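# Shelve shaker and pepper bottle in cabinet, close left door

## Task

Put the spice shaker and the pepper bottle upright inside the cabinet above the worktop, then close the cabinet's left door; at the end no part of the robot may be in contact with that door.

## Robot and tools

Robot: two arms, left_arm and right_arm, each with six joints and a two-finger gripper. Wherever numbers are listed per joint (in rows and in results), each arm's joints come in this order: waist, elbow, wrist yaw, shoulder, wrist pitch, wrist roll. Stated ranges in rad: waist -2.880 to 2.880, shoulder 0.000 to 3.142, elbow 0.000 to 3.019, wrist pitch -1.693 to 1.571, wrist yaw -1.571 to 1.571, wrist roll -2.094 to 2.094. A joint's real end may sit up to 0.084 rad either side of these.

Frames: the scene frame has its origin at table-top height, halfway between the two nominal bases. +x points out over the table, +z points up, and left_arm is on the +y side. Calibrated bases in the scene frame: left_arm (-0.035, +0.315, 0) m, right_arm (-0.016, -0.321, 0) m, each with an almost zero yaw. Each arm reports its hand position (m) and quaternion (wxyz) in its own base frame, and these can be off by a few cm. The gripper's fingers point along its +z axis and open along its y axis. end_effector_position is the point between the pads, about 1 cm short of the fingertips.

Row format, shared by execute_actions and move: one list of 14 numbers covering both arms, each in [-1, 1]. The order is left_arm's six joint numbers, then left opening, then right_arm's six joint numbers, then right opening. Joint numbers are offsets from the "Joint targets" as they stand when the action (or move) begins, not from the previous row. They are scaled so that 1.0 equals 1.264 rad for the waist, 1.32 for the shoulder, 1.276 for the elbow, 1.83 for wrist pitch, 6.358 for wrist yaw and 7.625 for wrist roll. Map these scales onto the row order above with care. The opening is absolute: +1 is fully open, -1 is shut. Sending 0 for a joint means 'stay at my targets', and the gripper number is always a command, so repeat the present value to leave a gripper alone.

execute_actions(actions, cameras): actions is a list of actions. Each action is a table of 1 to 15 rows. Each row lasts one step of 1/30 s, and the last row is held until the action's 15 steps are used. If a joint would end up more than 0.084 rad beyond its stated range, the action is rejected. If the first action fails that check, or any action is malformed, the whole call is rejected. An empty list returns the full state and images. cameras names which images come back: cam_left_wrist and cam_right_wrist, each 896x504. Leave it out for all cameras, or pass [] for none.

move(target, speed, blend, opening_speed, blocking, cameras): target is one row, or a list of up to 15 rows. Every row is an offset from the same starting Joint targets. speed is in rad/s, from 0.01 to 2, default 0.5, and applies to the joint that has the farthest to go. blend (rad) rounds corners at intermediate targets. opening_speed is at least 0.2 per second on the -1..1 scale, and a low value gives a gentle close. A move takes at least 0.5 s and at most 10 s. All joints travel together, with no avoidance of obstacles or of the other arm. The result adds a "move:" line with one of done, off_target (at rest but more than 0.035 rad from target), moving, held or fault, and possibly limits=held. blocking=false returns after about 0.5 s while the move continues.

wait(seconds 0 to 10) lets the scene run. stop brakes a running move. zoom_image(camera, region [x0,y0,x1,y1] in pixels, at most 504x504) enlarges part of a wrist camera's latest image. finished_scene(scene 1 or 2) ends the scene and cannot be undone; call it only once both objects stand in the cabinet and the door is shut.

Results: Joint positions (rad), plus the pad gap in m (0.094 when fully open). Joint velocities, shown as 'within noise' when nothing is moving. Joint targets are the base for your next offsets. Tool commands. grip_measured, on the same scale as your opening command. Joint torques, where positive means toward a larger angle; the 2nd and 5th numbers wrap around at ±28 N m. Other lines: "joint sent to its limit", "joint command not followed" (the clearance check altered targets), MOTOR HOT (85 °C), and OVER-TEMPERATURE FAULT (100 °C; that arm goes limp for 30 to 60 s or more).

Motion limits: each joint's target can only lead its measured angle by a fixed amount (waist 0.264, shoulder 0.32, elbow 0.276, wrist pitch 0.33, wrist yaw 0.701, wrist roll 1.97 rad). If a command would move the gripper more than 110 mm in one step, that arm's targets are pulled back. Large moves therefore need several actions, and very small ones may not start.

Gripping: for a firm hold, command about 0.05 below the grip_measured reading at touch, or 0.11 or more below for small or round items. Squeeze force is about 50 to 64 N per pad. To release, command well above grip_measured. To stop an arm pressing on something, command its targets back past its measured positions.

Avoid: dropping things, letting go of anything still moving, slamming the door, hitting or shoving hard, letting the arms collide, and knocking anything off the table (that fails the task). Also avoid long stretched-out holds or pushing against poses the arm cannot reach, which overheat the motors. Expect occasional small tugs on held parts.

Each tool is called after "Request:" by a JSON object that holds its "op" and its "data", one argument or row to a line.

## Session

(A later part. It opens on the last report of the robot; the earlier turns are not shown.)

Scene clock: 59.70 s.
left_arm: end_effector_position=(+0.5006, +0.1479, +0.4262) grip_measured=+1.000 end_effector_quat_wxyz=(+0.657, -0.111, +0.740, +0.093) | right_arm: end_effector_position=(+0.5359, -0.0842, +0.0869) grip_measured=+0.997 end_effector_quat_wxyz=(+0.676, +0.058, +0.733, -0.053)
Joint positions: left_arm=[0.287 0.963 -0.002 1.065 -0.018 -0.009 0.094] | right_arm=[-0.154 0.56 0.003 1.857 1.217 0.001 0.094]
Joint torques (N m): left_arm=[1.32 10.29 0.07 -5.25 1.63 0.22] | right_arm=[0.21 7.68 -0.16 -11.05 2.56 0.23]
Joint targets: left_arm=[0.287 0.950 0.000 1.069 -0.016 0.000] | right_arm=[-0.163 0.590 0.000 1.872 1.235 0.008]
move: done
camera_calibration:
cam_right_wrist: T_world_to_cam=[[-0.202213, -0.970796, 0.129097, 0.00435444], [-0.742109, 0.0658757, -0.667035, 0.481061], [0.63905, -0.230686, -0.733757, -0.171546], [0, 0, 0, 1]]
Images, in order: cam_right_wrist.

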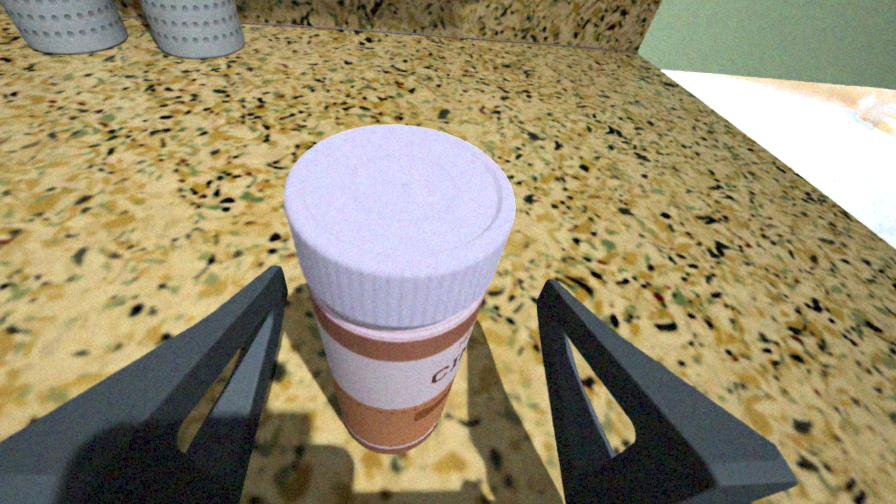

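Request:
{"op": "move", "data": {
  "target": [0,0,0,0,0,0,1, 0,0,0,0,0,0,-0.1],
  "speed": 0.3,
  "opening_speed": 0.5,
  "cameras": ["cam_right_wrist"]
}}

Scene clock: 62.70 s.
left_arm: end_effector_position=(+0.5006, +0.1479, +0.4262) grip_measured=+1.000 end_effector_quat_wxyz=(+0.657, -0.111, +0.740, +0.093) | right_arm: end_effector_position=(+0.5359, -0.0840, +0.0872) grip_measured=-0.086 end_effector_quat_wxyz=(+0.677, +0.057, +0.732, -0.052)
Joint positions: left_arm=[0.287 0.963 -0.002 1.065 -0.018 -0.009 0.094] | right_arm=[-0.154 0.56 0.001 1.857 1.218 0.001 0.043]
Joint torques (N m): left_arm=[1.14 10.25 0.08 -5.13 1.62 0.23] | right_arm=[-0.38 7.53 -0.06 -11.34 2.52 0.18]
Joint targets: left_arm=[0.287 0.950 0.000 1.069 -0.016 0.000] | right_arm=[-0.163 0.590 0.000 1.872 1.235 0.008]
move: done
camera_calibration:
cam_right_wrist: T_world_to_cam=[[-0.200884, -0.971095, 0.128919, 0.00385751], [-0.741441, 0.0647103, -0.667891, 0.480897], [0.640243, -0.229754, -0.733009, -0.171948], [0, 0, 0, 1]]
Images, in order: cam_right_wrist.

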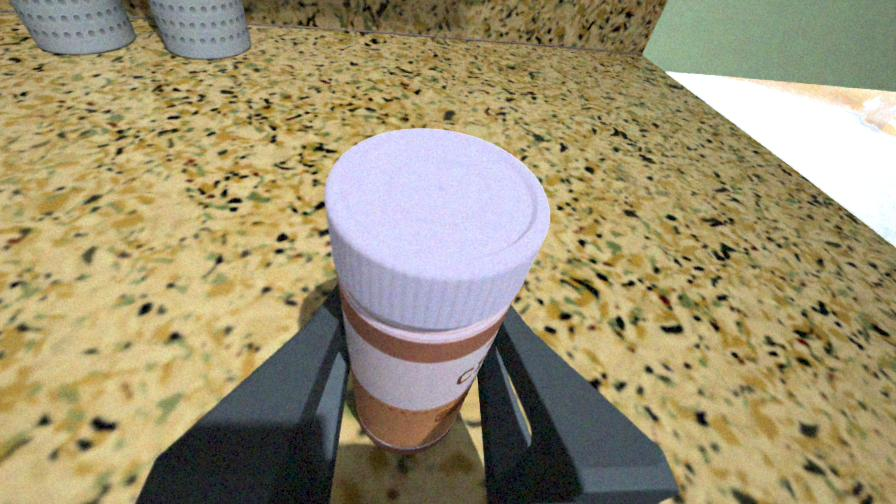

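Request:
{"op": "move", "data": {
  "target": [
    [0,0,0,0,0,0,1, 0,0,0,0,0,0,-0.2],
    [0,0,0,0,0,0,1, 0,-0.0287,0,-0.2320,-0.1544,0,-0.2]
  ],
  "speed": [0.3,0.3],
  "opening_speed": 0.5,
  "cameras": ["cam_right_wrist"]
}}

Scene clock: 65.53 s.
left_arm: end_effector_position=(+0.5006, +0.1479, +0.4262) grip_measured=+1.000 end_effector_quat_wxyz=(+0.657, -0.111, +0.740, +0.093) | right_arm: end_effector_position=(+0.5301, -0.0830, +0.1616) grip_measured=-0.088 end_effector_quat_wxyz=(+0.678, +0.057, +0.731, -0.053)
Joint positions: left_arm=[0.287 0.963 -0.002 1.065 -0.018 -0.009 0.094] | right_arm=[-0.154 0.553 0.001 1.585 0.956 0.001 0.043]
Joint torques (N m): left_arm=[1.26 10.22 0.08 -5.25 1.63 0.24] | right_arm=[0.09 7.39 -0.01 -12.28 1.63 0.12]
Joint targets: left_arm=[0.287 0.950 0.000 1.069 -0.016 0.000] | right_arm=[-0.163 0.553 0.000 1.566 0.953 0.008]
move: done
camera_calibration:
cam_right_wrist: T_world_to_cam=[[-0.201321, -0.971027, 0.128748, -0.00575787], [-0.739171, 0.0643576, -0.670436, 0.525327], [0.642726, -0.23014, -0.730711, -0.11519], [0, 0, 0, 1]]
Images, in order: cam_right_wrist.

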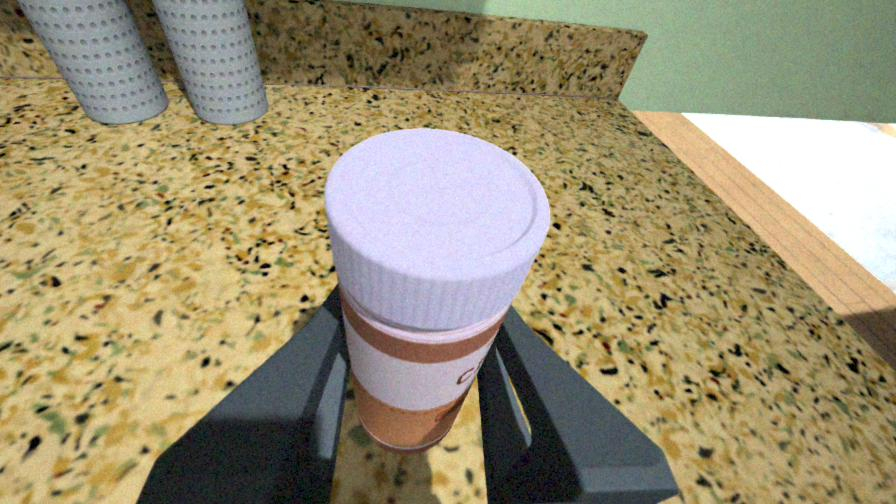

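Request:
{"op": "move", "data": {
  "target": [
    [0,0,0,0,0,0,1, 0.216,0.2136,0,-0.4711,-0.4778,0,-0.2],
    [0,0,0,0,0,0,1, 0.3930,0.8553,0,-0.3341,-0.8268,0,-0.2]
  ],
  "speed": 0.7,
  "blend": [0.2,0]
}}

Scene clock: 69.20 s.
left_arm: end_effector_position=(+0.5006, +0.1479, +0.4262) grip_measured=+1.000 end_effector_quat_wxyz=(+0.657, -0.111, +0.740, +0.093) | right_arm: end_effector_position=(+0.4768, +0.1578, +0.6522) grip_measured=-0.088 end_effector_quat_wxyz=(+0.667, -0.117, +0.728, +0.108)
Joint positions: left_arm=[0.287 0.963 -0.002 1.065 -0.018 -0.009 0.094] | right_arm=[0.321 1.587 0.002 1.116 -0.557 0.001 0.043]
Joint torques (N m): left_arm=[1.26 10.18 0.07 -5.42 1.69 0.22] | right_arm=[0.73 16.39 -0.11 -6.71 1.78 0.17]
Joint targets: left_arm=[0.287 0.950 0.000 1.069 -0.016 0.000] | right_arm=[0.333 1.644 0.000 1.125 -0.561 0.008]
move: off_target (right_arm); right_arm: the elbow is farthest, 0.058 rad from its target
camera_calibration:
cam_left_wrist: T_world_to_cam=[[0.227921, -0.959681, 0.164512, -0.057257], [-0.710824, -0.279467, -0.645467, 0.693321], [0.665418, 0.0301766, -0.74586, 0.105313], [0, 0, 0, 1]]
cam_right_wrist: T_world_to_cam=[[0.266349, -0.955161, 0.129325, -0.0716104], [-0.693778, -0.283121, -0.662204, 0.827222], [0.669127, 0.0866548, -0.738079, 0.275258], [0, 0, 0, 1]]

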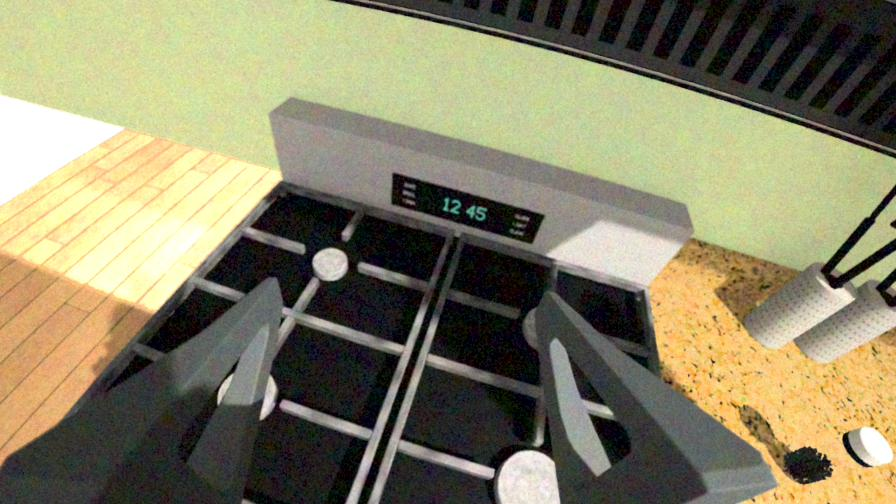

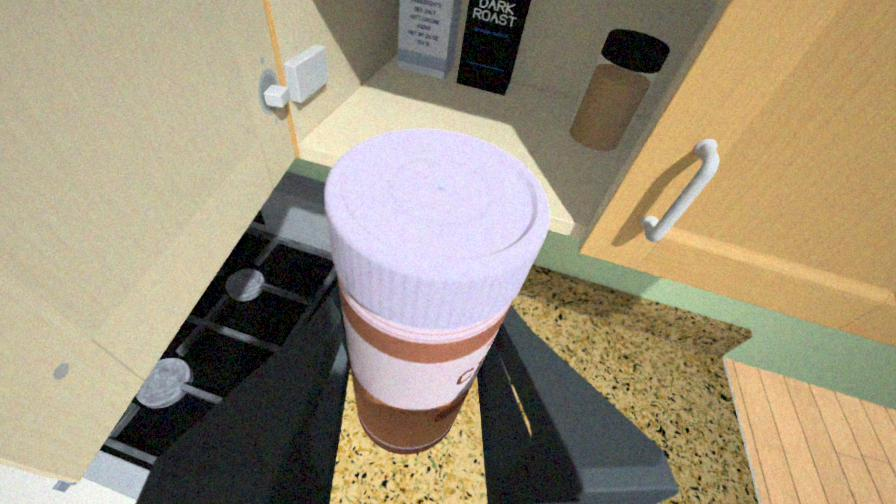

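Request:
{"op": "zoom_image", "data": {
  "camera": "cam_right_wrist",
  "region": [240, 20, 480, 200]
}}

Request:
{"op": "zoom_image", "data": {
  "camera": "cam_right_wrist",
  "region": [480, 20, 720, 260]
}}

Scaled by 2.100 from the camera's 896x504 image, which has a finer 1280x720 frame.

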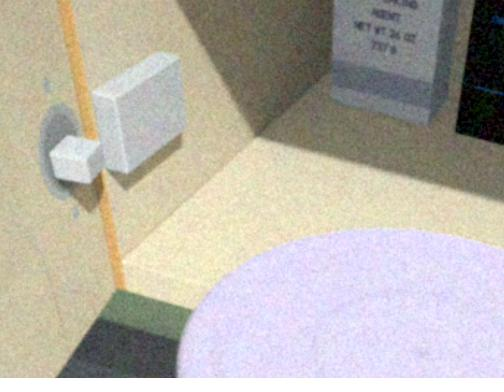

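Scaled by 2.100 from the camera's 896x504 image, which has a finer 1280x720 frame.

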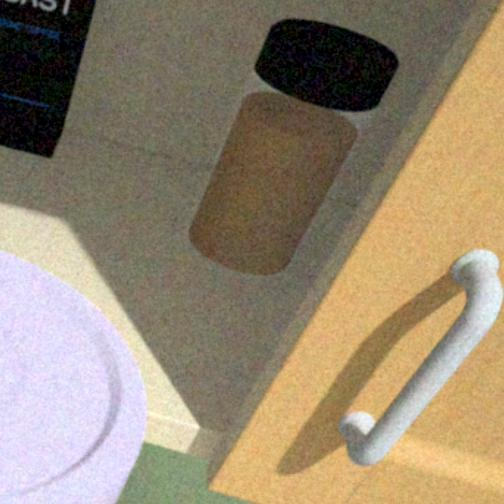

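Request:
{"op": "move", "data": {
  "target": [0,0,0,0,0,0,1, 0,0,0,0,0.3,0,-0.2],
  "speed": 0.7,
  "cameras": ["cam_right_wrist"]
}}

Scene clock: 72.13 s.
left_arm: end_effector_position=(+0.5006, +0.1479, +0.4262) grip_measured=+1.000 end_effector_quat_wxyz=(+0.657, -0.111, +0.740, +0.093) | right_arm: end_effector_position=(+0.4565, +0.1511, +0.7771) grip_measured=-0.088 end_effector_quat_wxyz=(+0.832, -0.085, +0.531, +0.135)
Joint positions: left_arm=[0.287 0.963 -0.002 1.065 -0.018 -0.009 0.094] | right_arm=[0.321 1.587 0.002 1.117 -0.033 0.001 0.043]
Joint torques (N m): left_arm=[1.08 10.24 0.08 -5.36 1.66 0.23] | right_arm=[1.38 16.28 -0.07 -5.77 2.26 0.18]
Joint targets: left_arm=[0.287 0.950 0.000 1.069 -0.016 0.000] | right_arm=[0.333 1.644 0.000 1.125 -0.012 0.008]
move: off_target (right_arm); right_arm: the elbow is farthest, 0.057 rad from its target
camera_calibration:
cam_right_wrist: T_world_to_cam=[[0.211279, -0.973483, 0.0877001, -0.0285439], [-0.285438, -0.147265, -0.947015, 0.908347], [0.934819, 0.175051, -0.308984, -0.0865582], [0, 0, 0, 1]]
Images, in order: cam_right_wrist.

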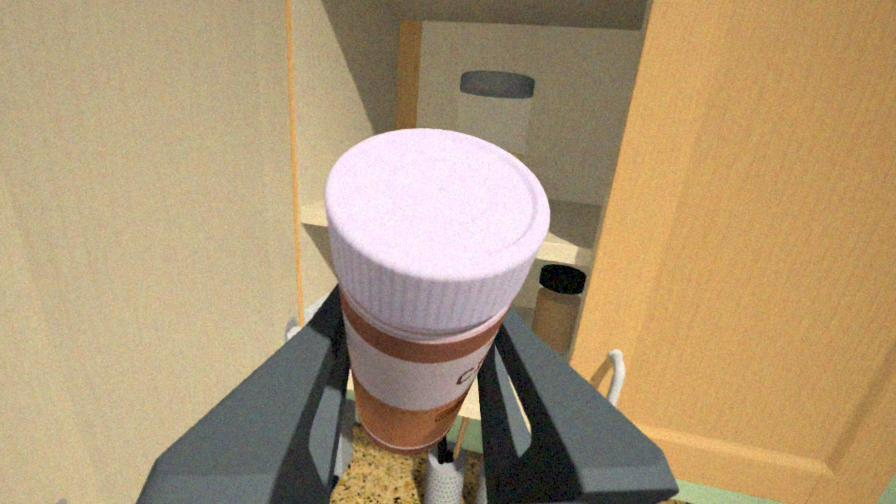

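Request:
{"op": "move", "data": {
  "target": [
    [0,0,0,0,0,0,1, 0.0528,0.1462,0.0299,0.2370,-0.2301,0.0019,-0.2],
    [0,0,0,0,0,0,1, -0.0063,0.6676,0.0210,0.6377,-0.3037,0.0013,-0.2]
  ],
  "speed": [0.6,0.4],
  "blend": [0.05,0],
  "cameras": ["cam_right_wrist"]
}}

Scene clock: 76.80 s.
left_arm: end_effector_position=(+0.5006, +0.1479, +0.4262) grip_measured=+1.000 end_effector_quat_wxyz=(+0.657, -0.111, +0.740, +0.093) | right_arm: end_effector_position=(+0.7639, +0.2446, +0.6250) grip_measured=-0.088 end_effector_quat_wxyz=(+0.680, -0.073, +0.726, +0.070)
Joint positions: left_arm=[0.287 0.963 -0.002 1.065 -0.018 -0.009 0.094] | right_arm=[0.339 2.436 0.136 1.94 -0.561 0.012 0.043]
Joint torques (N m): left_arm=[1.2 10.26 0.08 -5.13 1.66 0.21] | right_arm=[-0.79 16.68 -0.08 -17.85 1.74 0.19]
Joint targets: left_arm=[0.287 0.950 0.000 1.069 -0.016 0.000] | right_arm=[0.326 2.496 0.134 1.967 -0.567 0.018]
move: off_target (right_arm); right_arm: the elbow is farthest, 0.060 rad from its target
camera_calibration:
cam_right_wrist: T_world_to_cam=[[0.150813, -0.980522, 0.125822, 0.034948], [-0.70737, -0.195949, -0.679141, 1.03255], [0.690567, 0.0134205, -0.723144, 0.0477017], [0, 0, 0, 1]]
Images, in order: cam_right_wrist.

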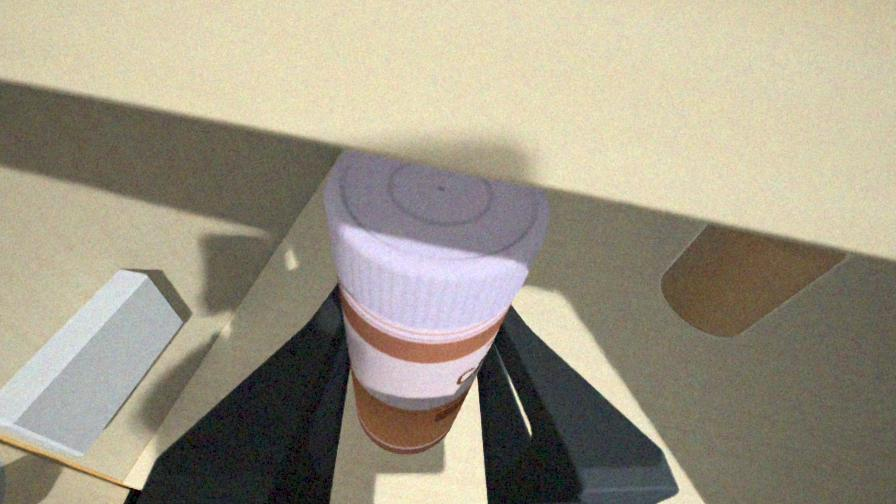

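Request:
{"op": "move", "data": {
  "target": [0,0,0,0,0,0,1, 0,-0.1936,0,-0.0727,0.0675,0,-0.2],
  "speed": 0.12,
  "cameras": ["cam_right_wrist"]
}}

Scene clock: 79.67 s.
left_arm: end_effector_position=(+0.5006, +0.1479, +0.4262) grip_measured=+1.000 end_effector_quat_wxyz=(+0.657, -0.111, +0.740, +0.093) | right_arm: end_effector_position=(+0.7681, +0.2455, +0.5821) grip_measured=-0.088 end_effector_quat_wxyz=(+0.671, -0.075, +0.735, +0.068)
Joint positions: left_arm=[0.287 0.963 -0.002 1.065 -0.018 -0.009 0.094] | right_arm=[0.339 2.258 0.136 1.892 -0.458 0.012 0.043]
Joint torques (N m): left_arm=[1.38 10.22 0.07 -5.07 1.66 0.22] | right_arm=[-0.97 10.86 -0.09 -22.24 2.52 0.19]
Joint targets: left_arm=[0.287 0.950 0.000 1.069 -0.016 0.000] | right_arm=[0.325 2.249 0.134 1.871 -0.444 0.018]
move: done
camera_calibration:
cam_right_wrist: T_world_to_cam=[[0.153811, -0.979395, 0.130871, 0.0350896], [-0.725018, -0.201852, -0.658487, 1.00962], [0.671335, 0.00639807, -0.741126, 0.0406933], [0, 0, 0, 1]]
Images, in order: cam_right_wrist.

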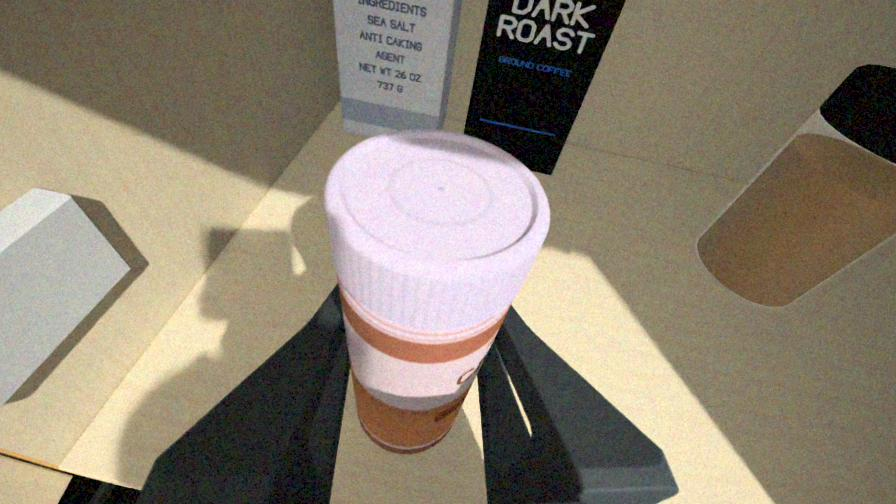

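Request:
{"op": "zoom_image", "data": {
  "camera": "cam_right_wrist",
  "region": [300, 330, 540, 504]
}}

Scaled by 2.100 from the camera's 896x504 image, which has a finer 1280x720 frame.

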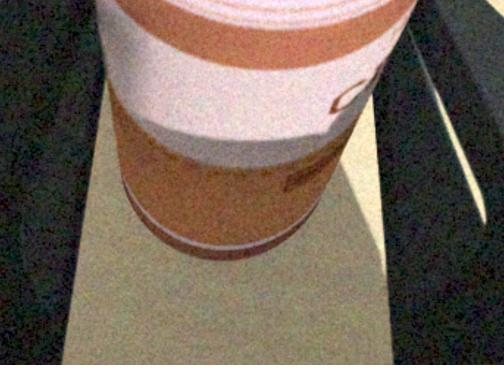

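Request:
{"op": "move", "data": {
  "target": [0,0,0,0,0,0,1, 0,-0.0157,0,0,0.0109,0,-0.2],
  "speed": 0.1,
  "cameras": ["cam_right_wrist"]
}}

Scene clock: 82.20 s.
left_arm: end_effector_position=(+0.5006, +0.1479, +0.4262) grip_measured=+1.000 end_effector_quat_wxyz=(+0.657, -0.111, +0.740, +0.093) | right_arm: end_effector_position=(+0.7678, +0.2454, +0.5819) grip_measured=-0.088 end_effector_quat_wxyz=(+0.674, -0.074, +0.731, +0.069)
Joint positions: left_arm=[0.287 0.963 -0.002 1.065 -0.018 -0.009 0.094] | right_arm=[0.339 2.24 0.136 1.886 -0.436 0.012 0.043]
Joint torques (N m): left_arm=[1.14 10.22 0.08 -5.13 1.63 0.22] | right_arm=[-0.38 10.59 -0.09 -21.25 2.17 0.17]
Joint targets: left_arm=[0.287 0.950 0.000 1.069 -0.016 0.000] | right_arm=[0.325 2.229 0.134 1.871 -0.424 0.018]
move: done
camera_calibration:
cam_right_wrist: T_world_to_cam=[[0.152502, -0.979856, 0.128937, 0.0373013], [-0.718344, -0.1995, -0.666469, 1.00815], [0.678767, 0.00901646, -0.734298, 0.0304159], [0, 0, 0, 1]]
Images, in order: cam_right_wrist.

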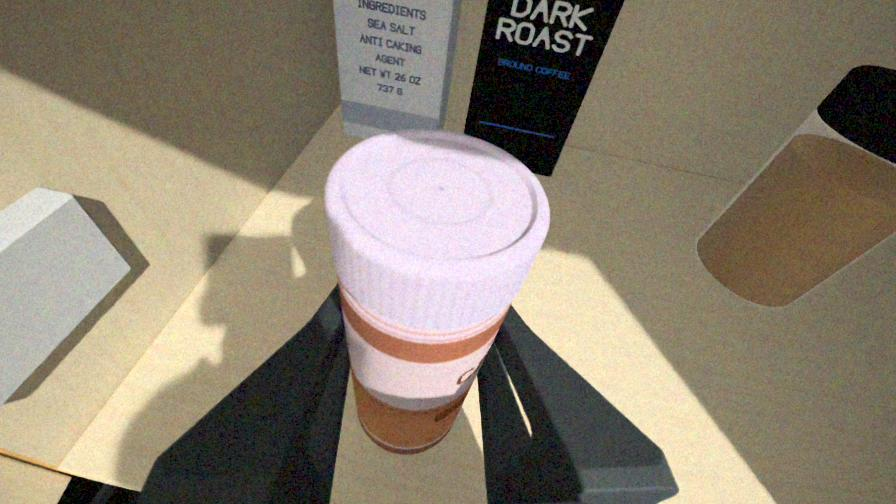

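Request:
{"op": "move", "data": {
  "target": [0,0,0,0,0,0,1, 0,-0.0235,0,0,0.0164,0,-0.2],
  "speed": 0.1,
  "cameras": ["cam_right_wrist"]
}}

Scene clock: 83.37 s.
left_arm: end_effector_position=(+0.5006, +0.1479, +0.4262) grip_measured=+1.000 end_effector_quat_wxyz=(+0.657, -0.111, +0.740, +0.093) | right_arm: end_effector_position=(+0.7673, +0.2452, +0.5817) grip_measured=-0.088 end_effector_quat_wxyz=(+0.680, -0.073, +0.726, +0.070)
Joint positions: left_arm=[0.287 0.963 -0.002 1.065 -0.018 -0.009 0.094] | right_arm=[0.339 2.215 0.136 1.877 -0.403 0.012 0.043]
Joint torques (N m): left_arm=[1.2 10.25 0.07 -5.13 1.62 0.22] | right_arm=[-0.73 10.33 -0.13 -20.54 2.43 0.14]
Joint targets: left_arm=[0.287 0.950 0.000 1.069 -0.016 0.000] | right_arm=[0.325 2.199 0.134 1.871 -0.394 0.018]
move: done
camera_calibration:
cam_right_wrist: T_world_to_cam=[[0.15044, -0.980583, 0.125798, 0.0408053], [-0.70745, -0.195662, -0.679139, 1.00573], [0.690566, 0.0131734, -0.723149, 0.0141143], [0, 0, 0, 1]]
Images, in order: cam_right_wrist.

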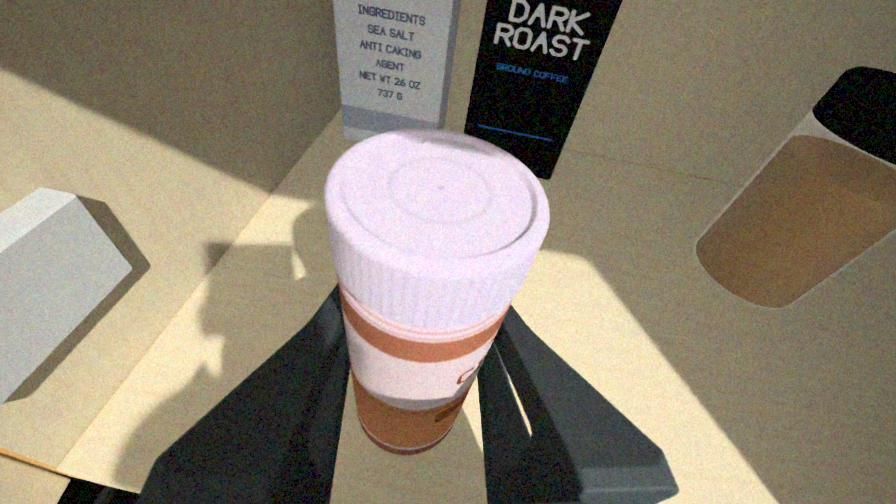

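Request:
{"op": "move", "data": {
  "target": [
    [0,0,0,0,0,0,1, 0,0.0282,0,0,-0.0197,0,-0.2],
    [0,0,0,0,0,0,1, 0,0.0282,0,0,-0.0197,0,0.6]
  ],
  "speed": 0.1,
  "opening_speed": 0.5,
  "cameras": ["cam_right_wrist"]
}}

Scene clock: 86.63 s.
left_arm: end_effector_position=(+0.5006, +0.1479, +0.4262) grip_measured=+1.000 end_effector_quat_wxyz=(+0.657, -0.111, +0.740, +0.093) | right_arm: end_effector_position=(+0.7663, +0.2449, +0.5778) grip_measured=+0.597 end_effector_quat_wxyz=(+0.674, -0.074, +0.732, +0.069)
Joint positions: left_arm=[0.287 0.963 -0.002 1.065 -0.018 -0.009 0.094] | right_arm=[0.339 2.215 0.136 1.876 -0.423 0.012 0.075]
Joint torques (N m): left_arm=[1.26 10.21 0.07 -5.19 1.69 0.2] | right_arm=[-0.44 13.71 -0.1 -20.89 1.43 0.18]
Joint targets: left_arm=[0.287 0.950 0.000 1.069 -0.016 0.000] | right_arm=[0.325 2.235 0.134 1.871 -0.430 0.018]
move: done
camera_calibration:
cam_right_wrist: T_world_to_cam=[[0.152734, -0.979774, 0.129284, 0.0371469], [-0.719542, -0.199922, -0.665049, 1.00447], [0.677445, 0.00855067, -0.735524, 0.0302516], [0, 0, 0, 1]]
Images, in order: cam_right_wrist.

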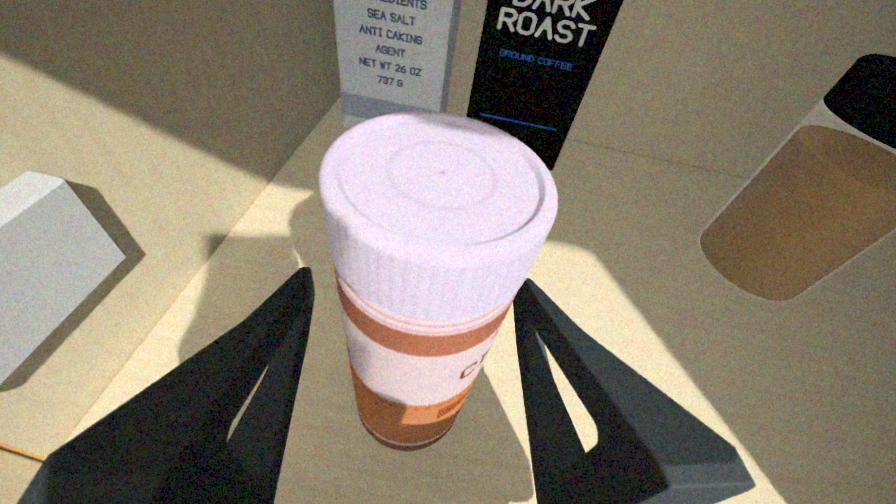

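Request:
{"op": "move", "data": {
  "target": [
    [0,0,0,0,0,0,1, 0.0591,-0.3749,0.0088,-0.3509,0.0005,0.0003,0.6],
    [0,0,0,0,0,0,1, -0.0063,-0.8999,-0.0211,-0.6666,0.1374,-0.0017,0.6]
  ],
  "speed": [0.4,0.8],
  "blend": [0.1,0],
  "cameras": ["cam_right_wrist"]
}}

Scene clock: 92.23 s.
left_arm: end_effector_position=(+0.5006, +0.1479, +0.4262) grip_measured=+1.000 end_effector_quat_wxyz=(+0.657, -0.111, +0.740, +0.093) | right_arm: end_effector_position=(+0.4738, +0.1622, +0.4927) grip_measured=+0.597 end_effector_quat_wxyz=(+0.658, -0.118, +0.735, +0.113)
Joint positions: left_arm=[0.287 0.963 -0.002 1.065 -0.018 -0.009 0.094] | right_arm=[0.332 1.091 0.003 1.004 -0.197 0.012 0.075]
Joint torques (N m): left_arm=[1.2 10.26 0.07 -5.25 1.68 0.2] | right_arm=[-1.2 11.81 -0.15 -7.12 2.71 0]
Joint targets: left_arm=[0.287 0.950 0.000 1.069 -0.016 0.000] | right_arm=[0.318 1.087 0.000 0.991 -0.178 0.005]
move: done
camera_calibration:
cam_right_wrist: T_world_to_cam=[[0.277186, -0.953334, 0.119675, -0.0466872], [-0.707912, -0.286851, -0.645428, 0.719776], [0.649637, 0.0941846, -0.754388, 0.175169], [0, 0, 0, 1]]
Images, in order: cam_right_wrist.

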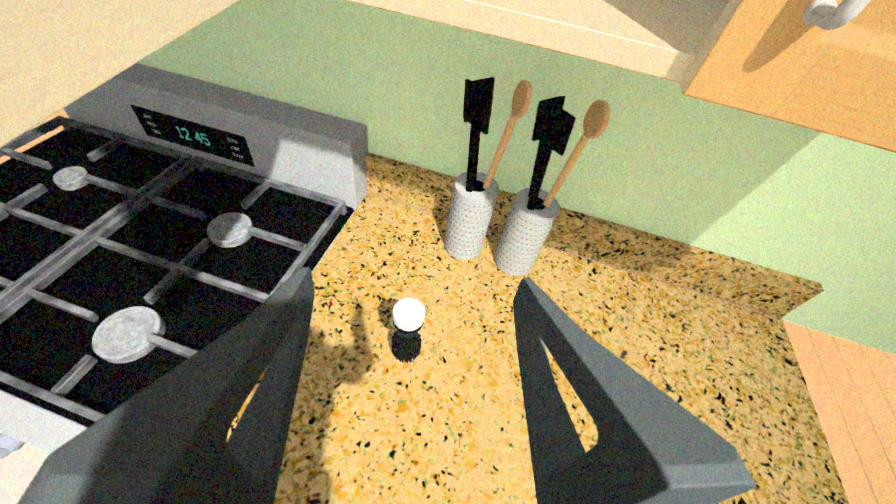

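Request:
{"op": "move", "data": {
  "target": [
    [0,0,0,0,0,0,1, -0.0063,-0.2210,0,0.5341,0.4989,0,1],
    [0,0,0,0,0,0,1, -0.0063,0.0157,0,0.8318,0.6104,0,1]
  ],
  "speed": [0.7,0.35],
  "blend": [0.1,0],
  "cameras": ["cam_right_wrist"]
}}

Scene clock: 95.97 s.
left_arm: end_effector_position=(+0.5006, +0.1479, +0.4262) grip_measured=+1.000 end_effector_quat_wxyz=(+0.657, -0.111, +0.740, +0.093) | right_arm: end_effector_position=(+0.6757, +0.2264, +0.0855) grip_measured=+0.997 end_effector_quat_wxyz=(+0.666, -0.114, +0.728, +0.112)
Joint positions: left_arm=[0.287 0.963 -0.002 1.065 -0.018 -0.009 0.094] | right_arm=[0.325 1.065 0.003 2.072 0.92 0.012 0.094]
Joint torques (N m): left_arm=[1.2 10.26 0.08 -5.3 1.65 0.21] | right_arm=[-0.56 11.43 -0.16 -17.44 2.55 0.02]
Joint targets: left_arm=[0.287 0.950 0.000 1.069 -0.016 0.000] | right_arm=[0.310 1.107 -0.001 2.089 0.939 0.005]
move: off_target (right_arm); right_arm: the elbow is farthest, 0.042 rad from its target
camera_calibration:
cam_right_wrist: T_world_to_cam=[[0.26805, -0.956089, 0.1185, 0.0141654], [-0.695685, -0.277181, -0.662717, 0.609357], [0.666462, 0.0952028, -0.739435, -0.28211], [0, 0, 0, 1]]
Images, in order: cam_right_wrist.

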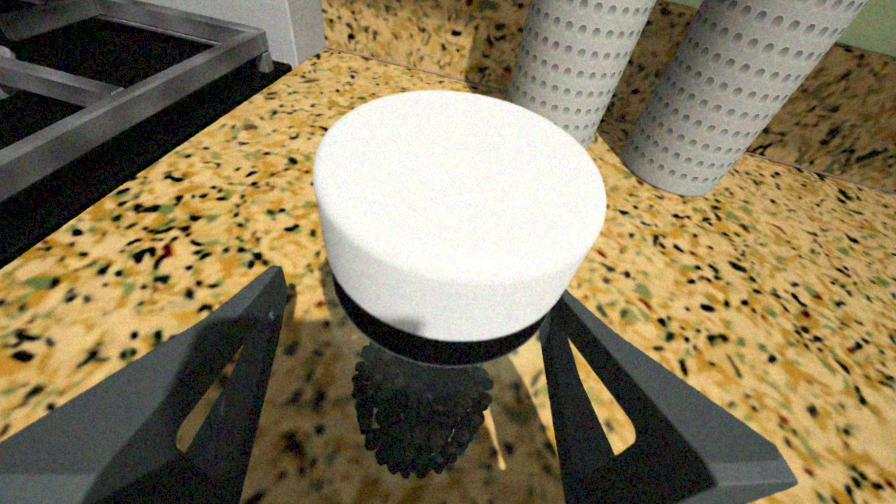

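Request:
{"op": "move", "data": {
  "target": [0,0,0,0,0,0,1, 0,-0.0721,0,-0.0402,0.0148,0,1],
  "speed": 0.2,
  "cameras": ["cam_right_wrist"]
}}

Scene clock: 97.73 s.
left_arm: end_effector_position=(+0.5006, +0.1479, +0.4262) grip_measured=+1.000 end_effector_quat_wxyz=(+0.657, -0.111, +0.740, +0.093) | right_arm: end_effector_position=(+0.6614, +0.2213, +0.0799) grip_measured=+0.997 end_effector_quat_wxyz=(+0.664, -0.114, +0.731, +0.112)
Joint positions: left_arm=[0.287 0.963 -0.002 1.065 -0.018 -0.009 0.094] | right_arm=[0.324 1.018 0.003 2.06 0.947 0.012 0.094]
Joint torques (N m): left_arm=[1.2 10.22 0.07 -5.3 1.69 0.22] | right_arm=[0.38 6.83 -0.15 -19.72 2.55 0.03]
Joint targets: left_arm=[0.287 0.950 0.000 1.069 -0.016 0.000] | right_arm=[0.309 1.015 -0.001 2.036 0.965 0.005]
move: done
camera_calibration:
cam_right_wrist: T_world_to_cam=[[0.268501, -0.955918, 0.118865, 0.0134253], [-0.700325, -0.27844, -0.657279, 0.597235], [0.661402, 0.0932356, -0.744214, -0.272065], [0, 0, 0, 1]]
Images, in order: cam_right_wrist.

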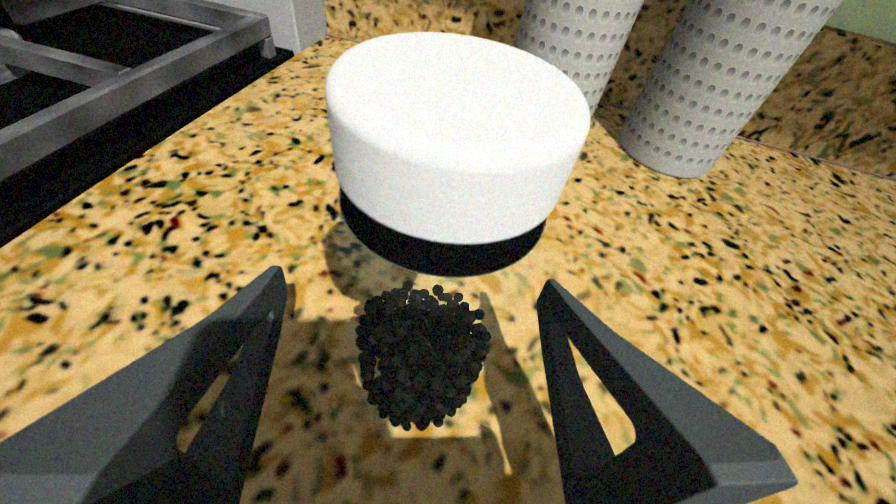

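Request:
{"op": "move", "data": {
  "target": [0,0,0,0,0,0,1, 0,0,0,0,0,0,-0.2],
  "speed": 0.3,
  "opening_speed": 0.6,
  "cameras": ["cam_right_wrist"]
}}

Scene clock: 100.13 s.
left_arm: end_effector_position=(+0.5006, +0.1479, +0.4262) grip_measured=+1.000 end_effector_quat_wxyz=(+0.657, -0.111, +0.740, +0.093) | right_arm: end_effector_position=(+0.6620, +0.2196, +0.0799) grip_measured=+0.056 end_effector_quat_wxyz=(+0.664, -0.114, +0.731, +0.111)
Joint positions: left_arm=[0.287 0.963 -0.002 1.065 -0.018 -0.009 0.094] | right_arm=[0.322 1.018 0.002 2.06 0.947 0.011 0.05]
Joint torques (N m): left_arm=[1.26 10.22 0.06 -5.36 1.63 0.22] | right_arm=[-0.56 7.02 -0.13 -20.31 2.78 0.04]
Joint targets: left_arm=[0.287 0.950 0.000 1.069 -0.016 0.000] | right_arm=[0.309 1.015 0.000 2.036 0.965 0.005]
move: done
camera_calibration:
cam_right_wrist: T_world_to_cam=[[0.266352, -0.956429, 0.119583, 0.0131206], [-0.700792, -0.277337, -0.657248, 0.597223], [0.661776, 0.0912564, -0.744127, -0.272102], [0, 0, 0, 1]]
Images, in order: cam_right_wrist.

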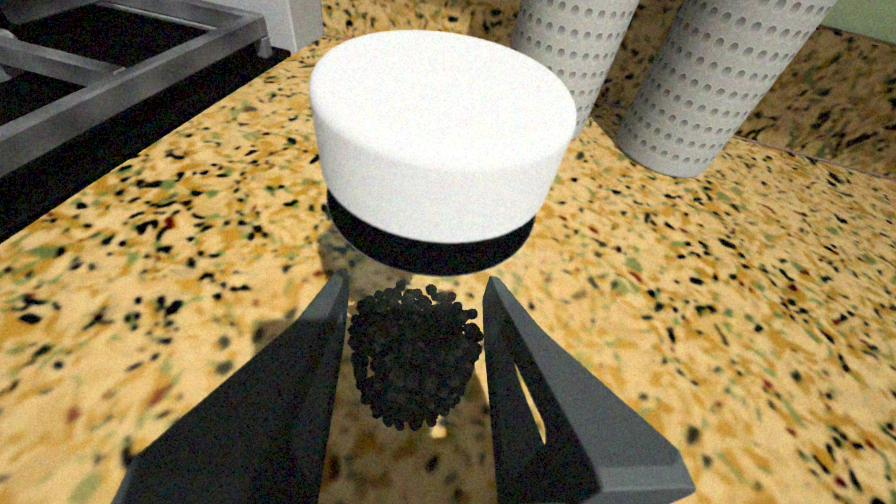

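Request:
{"op": "move", "data": {
  "target": [
    [0,0,0,0,0,0,1, 0,-0.0825,0,-0.2027,-0.1050,0,-0.2],
    [0,0,0,0,0,0,1, -0.0941,-0.1368,0,-0.7874,-0.4895,0,-0.2],
    [0,0,0,0,0,0,1, -0.1166,0.3936,0,-0.6905,-0.7714,0,-0.2]
  ],
  "speed": [0.35,0.7,0.7],
  "blend": [0.1,0.2,0],
  "cameras": ["cam_right_wrist"]
}}

Scene clock: 105.60 s.
left_arm: end_effector_position=(+0.5006, +0.1479, +0.4262) grip_measured=+1.000 end_effector_quat_wxyz=(+0.657, -0.111, +0.740, +0.093) | right_arm: end_effector_position=(+0.5171, +0.0915, +0.5895) grip_measured=+0.055 end_effector_quat_wxyz=(+0.657, -0.061, +0.749, +0.061)
Joint positions: left_arm=[0.287 0.963 -0.002 1.065 -0.018 -0.009 0.094] | right_arm=[0.177 1.442 0.002 1.122 -0.449 0.011 0.05]
Joint torques (N m): left_arm=[1.14 10.25 0.07 -5.3 1.61 0.2] | right_arm=[-0.15 18.78 -0.16 -6.95 1.95 0.04]
Joint targets: left_arm=[0.287 0.950 0.000 1.069 -0.016 0.000] | right_arm=[0.162 1.517 -0.001 1.124 -0.446 0.005]
move: off_target (right_arm); right_arm: the elbow is farthest, 0.076 rad from its target
camera_calibration:
cam_right_wrist: T_world_to_cam=[[0.129933, -0.984087, 0.121201, -0.0596645], [-0.755689, -0.177422, -0.63044, 0.798506], [0.641912, -0.00967497, -0.766717, 0.247476], [0, 0, 0, 1]]
Images, in order: cam_right_wrist.

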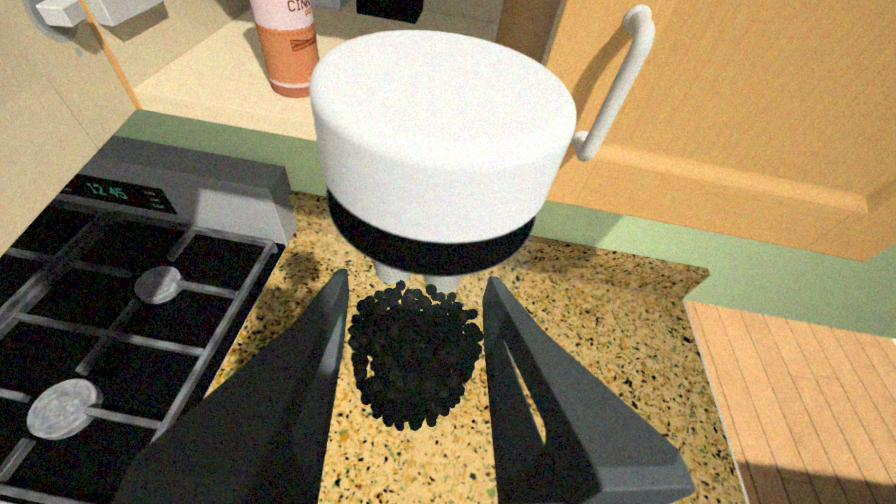

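Request:
{"op": "move", "data": {
  "target": [
    [0,0,0,0,0,0,1, 0,0.2382,0,0.2491,0.0333,0,-0.2],
    [0,0,0,0,0,0,1, 0,0.5864,0,0.5429,-0.0151,0,-0.2]
  ],
  "speed": [0.4,0.4],
  "blend": [0.03,0],
  "cameras": ["cam_right_wrist"]
}}

Scene clock: 108.90 s.
left_arm: end_effector_position=(+0.5006, +0.1479, +0.4262) grip_measured=+1.000 end_effector_quat_wxyz=(+0.657, -0.111, +0.740, +0.093) | right_arm: end_effector_position=(+0.7775, +0.1379, +0.5764) grip_measured=+0.055 end_effector_quat_wxyz=(+0.657, -0.061, +0.749, +0.061)
Joint positions: left_arm=[0.287 0.963 -0.002 1.065 -0.018 -0.009 0.094] | right_arm=[0.177 2.183 0.002 1.835 -0.476 0.011 0.05]
Joint torques (N m): left_arm=[1.2 10.25 0.08 -5.19 1.63 0.22] | right_arm=[-0.91 19.38 -0.12 -19.72 1.89 0.06]
Joint targets: left_arm=[0.287 0.950 0.000 1.069 -0.016 0.000] | right_arm=[0.162 2.265 -0.001 1.841 -0.474 0.005]
move: off_target (right_arm); right_arm: the elbow is farthest, 0.083 rad from its target
camera_calibration:
cam_right_wrist: T_world_to_cam=[[0.129933, -0.984087, 0.121201, -0.0461751], [-0.755689, -0.177422, -0.63044, 0.995195], [0.641912, -0.00967497, -0.766717, 0.0707241], [0, 0, 0, 1]]
Images, in order: cam_right_wrist.

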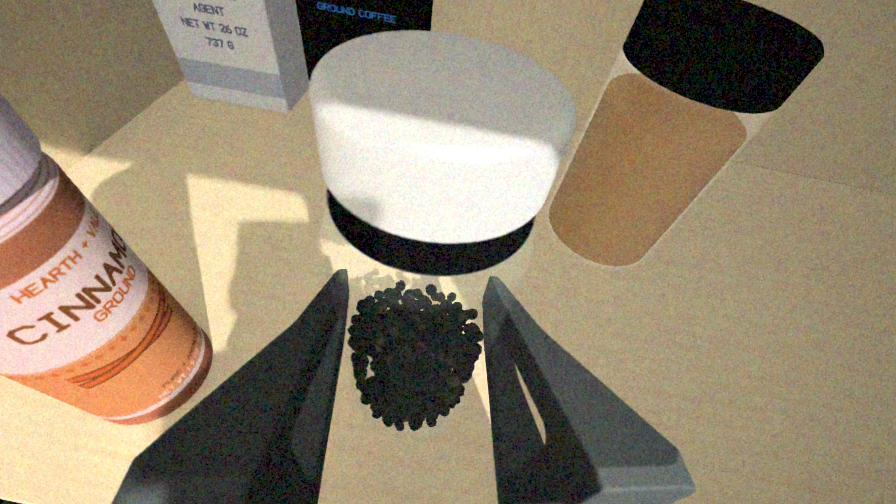

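Request:
{"op": "move", "data": {
  "target": [
    [0,0,0,0,0,0,1, 0,0,0,0,0.0268,0,-0.2],
    [0,0,0,0,0,0,1, 0,-0.098,0,0,0.0448,0,-0.2]
  ],
  "speed": [0.15,0.12],
  "cameras": ["cam_right_wrist"]
}}

Scene clock: 111.13 s.
left_arm: end_effector_position=(+0.5006, +0.1479, +0.4262) grip_measured=+1.000 end_effector_quat_wxyz=(+0.657, -0.111, +0.740, +0.093) | right_arm: end_effector_position=(+0.7825, +0.1388, +0.5739) grip_measured=+0.055 end_effector_quat_wxyz=(+0.671, -0.060, +0.736, +0.062)
Joint positions: left_arm=[0.287 0.963 -0.002 1.065 -0.018 -0.009 0.094] | right_arm=[0.177 2.151 0.002 1.836 -0.406 0.011 0.05]
Joint torques (N m): left_arm=[1.2 10.25 0.08 -5.25 1.63 0.21] | right_arm=[-1.44 10.95 -0.08 -19.14 2.32 0.04]
Motor temperatures (°C): left_arm=[29 37 24 31 26 24 25] | right_arm=[23 36 26 28 27 23 26]
Joint targets: left_arm=[0.287 0.950 0.000 1.069 -0.016 0.000] | right_arm=[0.162 2.141 -0.001 1.841 -0.392 0.005]
move: done
camera_calibration:
cam_right_wrist: T_world_to_cam=[[0.12546, -0.984886, 0.119416, -0.0410162], [-0.731712, -0.173143, -0.659257, 0.994843], [0.669968, -0.00466794, -0.742375, 0.0290159], [0, 0, 0, 1]]
Images, in order: cam_right_wrist.

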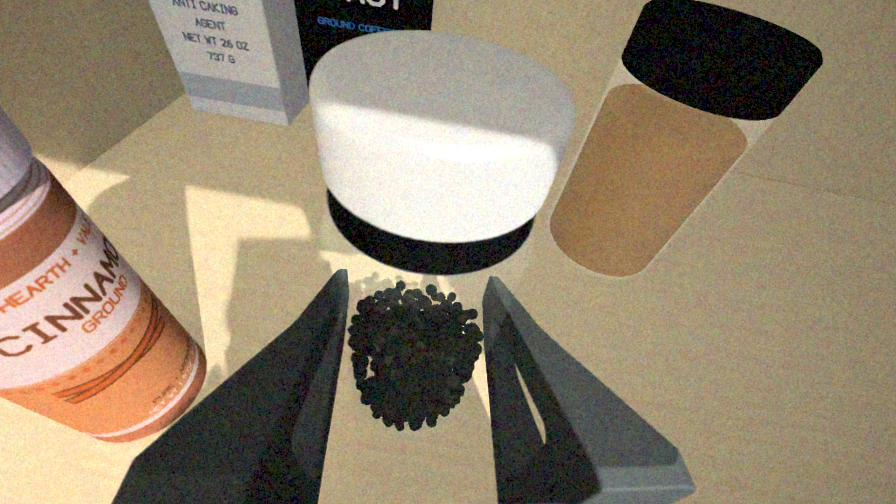

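Request:
{"op": "move", "data": {
  "target": [0,0,0,0,0,0,1, 0,-0.0157,0,0,0.0109,0,-0.2],
  "speed": 0.1,
  "cameras": ["cam_right_wrist"]
}}

Scene clock: 112.10 s.
left_arm: end_effector_position=(+0.5006, +0.1479, +0.4262) grip_measured=+1.000 end_effector_quat_wxyz=(+0.657, -0.111, +0.740, +0.093) | right_arm: end_effector_position=(+0.7842, +0.1391, +0.5731) grip_measured=+0.055 end_effector_quat_wxyz=(+0.676, -0.060, +0.731, +0.063)
Joint positions: left_arm=[0.287 0.963 -0.002 1.065 -0.018 -0.009 0.094] | right_arm=[0.177 2.139 0.002 1.836 -0.381 0.01 0.05]
Joint torques (N m): left_arm=[1.2 10.24 0.06 -5.19 1.68 0.23] | right_arm=[-0.32 10.17 -0.13 -18.49 2.18 0.07]
Joint targets: left_arm=[0.287 0.950 0.000 1.069 -0.016 0.000] | right_arm=[0.162 2.120 -0.001 1.841 -0.372 0.005]
move: done
camera_calibration:
cam_right_wrist: T_world_to_cam=[[0.123847, -0.985084, 0.119459, -0.0395657], [-0.72238, -0.172039, -0.669754, 0.994084], [0.680316, -0.0033476, -0.732911, 0.0135675], [0, 0, 0, 1]]
Images, in order: cam_right_wrist.

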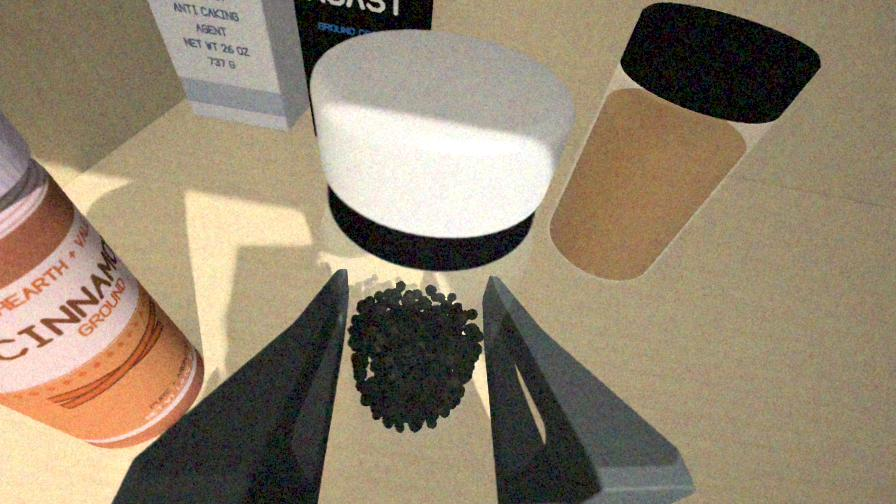

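Request:
{"op": "move", "data": {
  "target": [
    [0,0,0,0,0,0,1, 0,0.0078,0,0,-0.0082,0,-0.2],
    [0,0,0,0,0,0,1, 0,0.0078,0,0,-0.0082,0,0.7]
  ],
  "speed": 0.1,
  "opening_speed": 0.5,
  "cameras": ["cam_right_wrist"]
}}

Scene clock: 115.20 s.
left_arm: end_effector_position=(+0.5006, +0.1479, +0.4262) grip_measured=+1.000 end_effector_quat_wxyz=(+0.657, -0.111, +0.740, +0.093) | right_arm: end_effector_position=(+0.7848, +0.1392, +0.5692) grip_measured=+0.696 end_effector_quat_wxyz=(+0.674, -0.060, +0.733, +0.062)
Joint positions: left_arm=[0.287 0.963 -0.002 1.065 -0.018 -0.009 0.094] | right_arm=[0.177 2.133 0.002 1.836 -0.38 0.01 0.08]
Joint torques (N m): left_arm=[1.32 10.21 0.08 -5.13 1.66 0.22] | right_arm=[-0.91 11.47 -0.13 -18.84 1.68 0]
Joint targets: left_arm=[0.287 0.950 0.000 1.069 -0.016 0.000] | right_arm=[0.162 2.130 -0.001 1.841 -0.387 0.005]
move: done
camera_calibration:
cam_right_wrist: T_world_to_cam=[[0.124566, -0.984956, 0.119769, -0.0398314], [-0.72639, -0.172755, -0.665216, 0.992614], [0.6759, -0.00413571, -0.736982, 0.0162207], [0, 0, 0, 1]]
Images, in order: cam_right_wrist.

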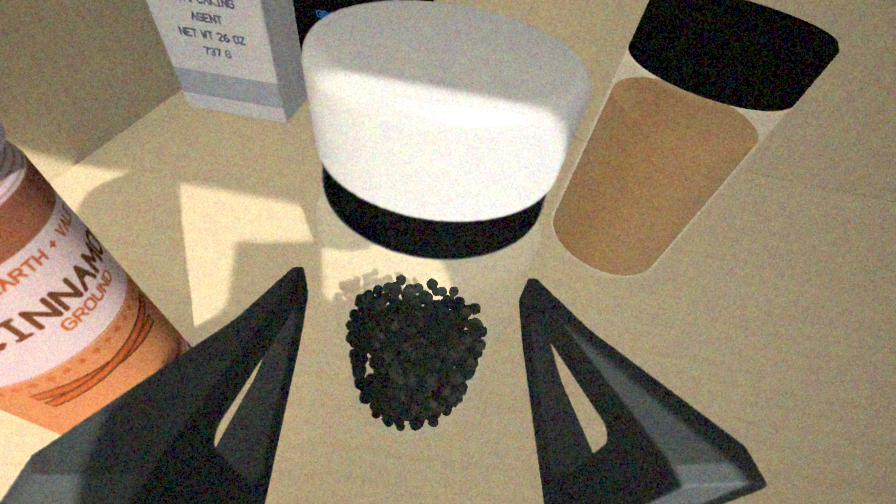

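Request:
{"op": "move", "data": {
  "target": [
    [0,0,0,0,0,0,1, 0,-0.3009,0,-0.3153,-0.0044,0,0.7],
    [0,0,0,0,0,0,1, -0.3655,-0.8856,0,-0.7205,0.1295,0,0.7]
  ],
  "speed": [0.4,0.7],
  "blend": [0.08,0]
}}

Scene clock: 120.27 s.
left_arm: end_effector_position=(+0.5006, +0.1479, +0.4262) grip_measured=+1.000 end_effector_quat_wxyz=(+0.657, -0.111, +0.740, +0.093) | right_arm: end_effector_position=(+0.4458, -0.1332, +0.4940) grip_measured=+0.698 end_effector_quat_wxyz=(+0.677, +0.107, +0.721, -0.097)
Joint positions: left_arm=[0.287 0.963 -0.002 1.065 -0.018 -0.009 0.094] | right_arm=[-0.289 1.006 0.002 0.901 -0.168 0.005 0.08]
Joint torques (N m): left_arm=[1.14 10.25 0.07 -5.25 1.66 0.21] | right_arm=[-0.5 11.44 -0.11 -6.18 2.58 0.11]
Joint targets: left_arm=[0.287 0.950 0.000 1.069 -0.016 0.000] | right_arm=[-0.300 1.000 -0.001 0.890 -0.150 0.005]
move: done
camera_calibration:
cam_left_wrist: T_world_to_cam=[[0.227921, -0.959681, 0.164512, -0.057257], [-0.710824, -0.279467, -0.645467, 0.693321], [0.665418, 0.0301766, -0.74586, 0.105313], [0, 0, 0, 1]]
cam_right_wrist: T_world_to_cam=[[-0.332167, -0.935036, 0.123985, -0.0487729], [-0.714777, 0.163765, -0.679908, 0.696208], [0.615434, -0.314465, -0.72274, 0.167326], [0, 0, 0, 1]]

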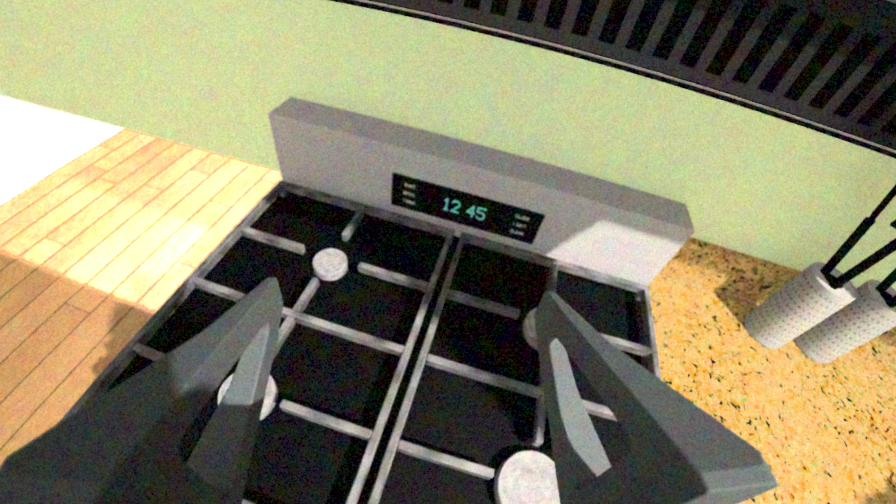

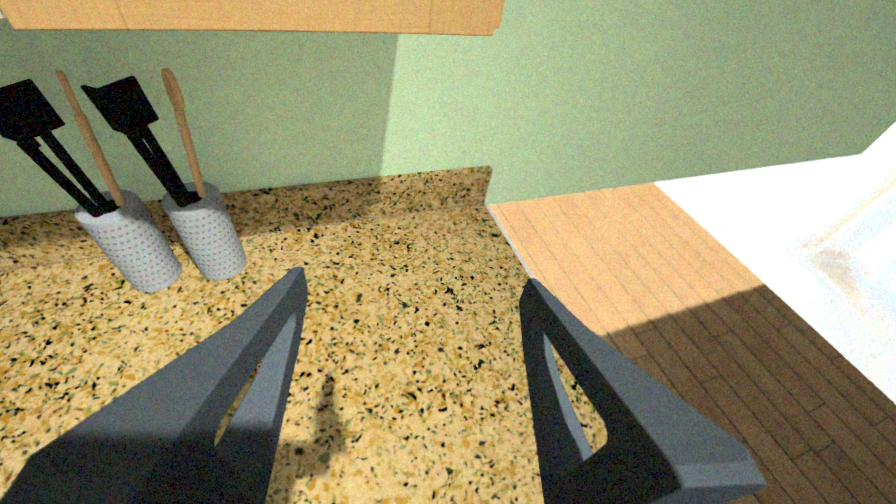

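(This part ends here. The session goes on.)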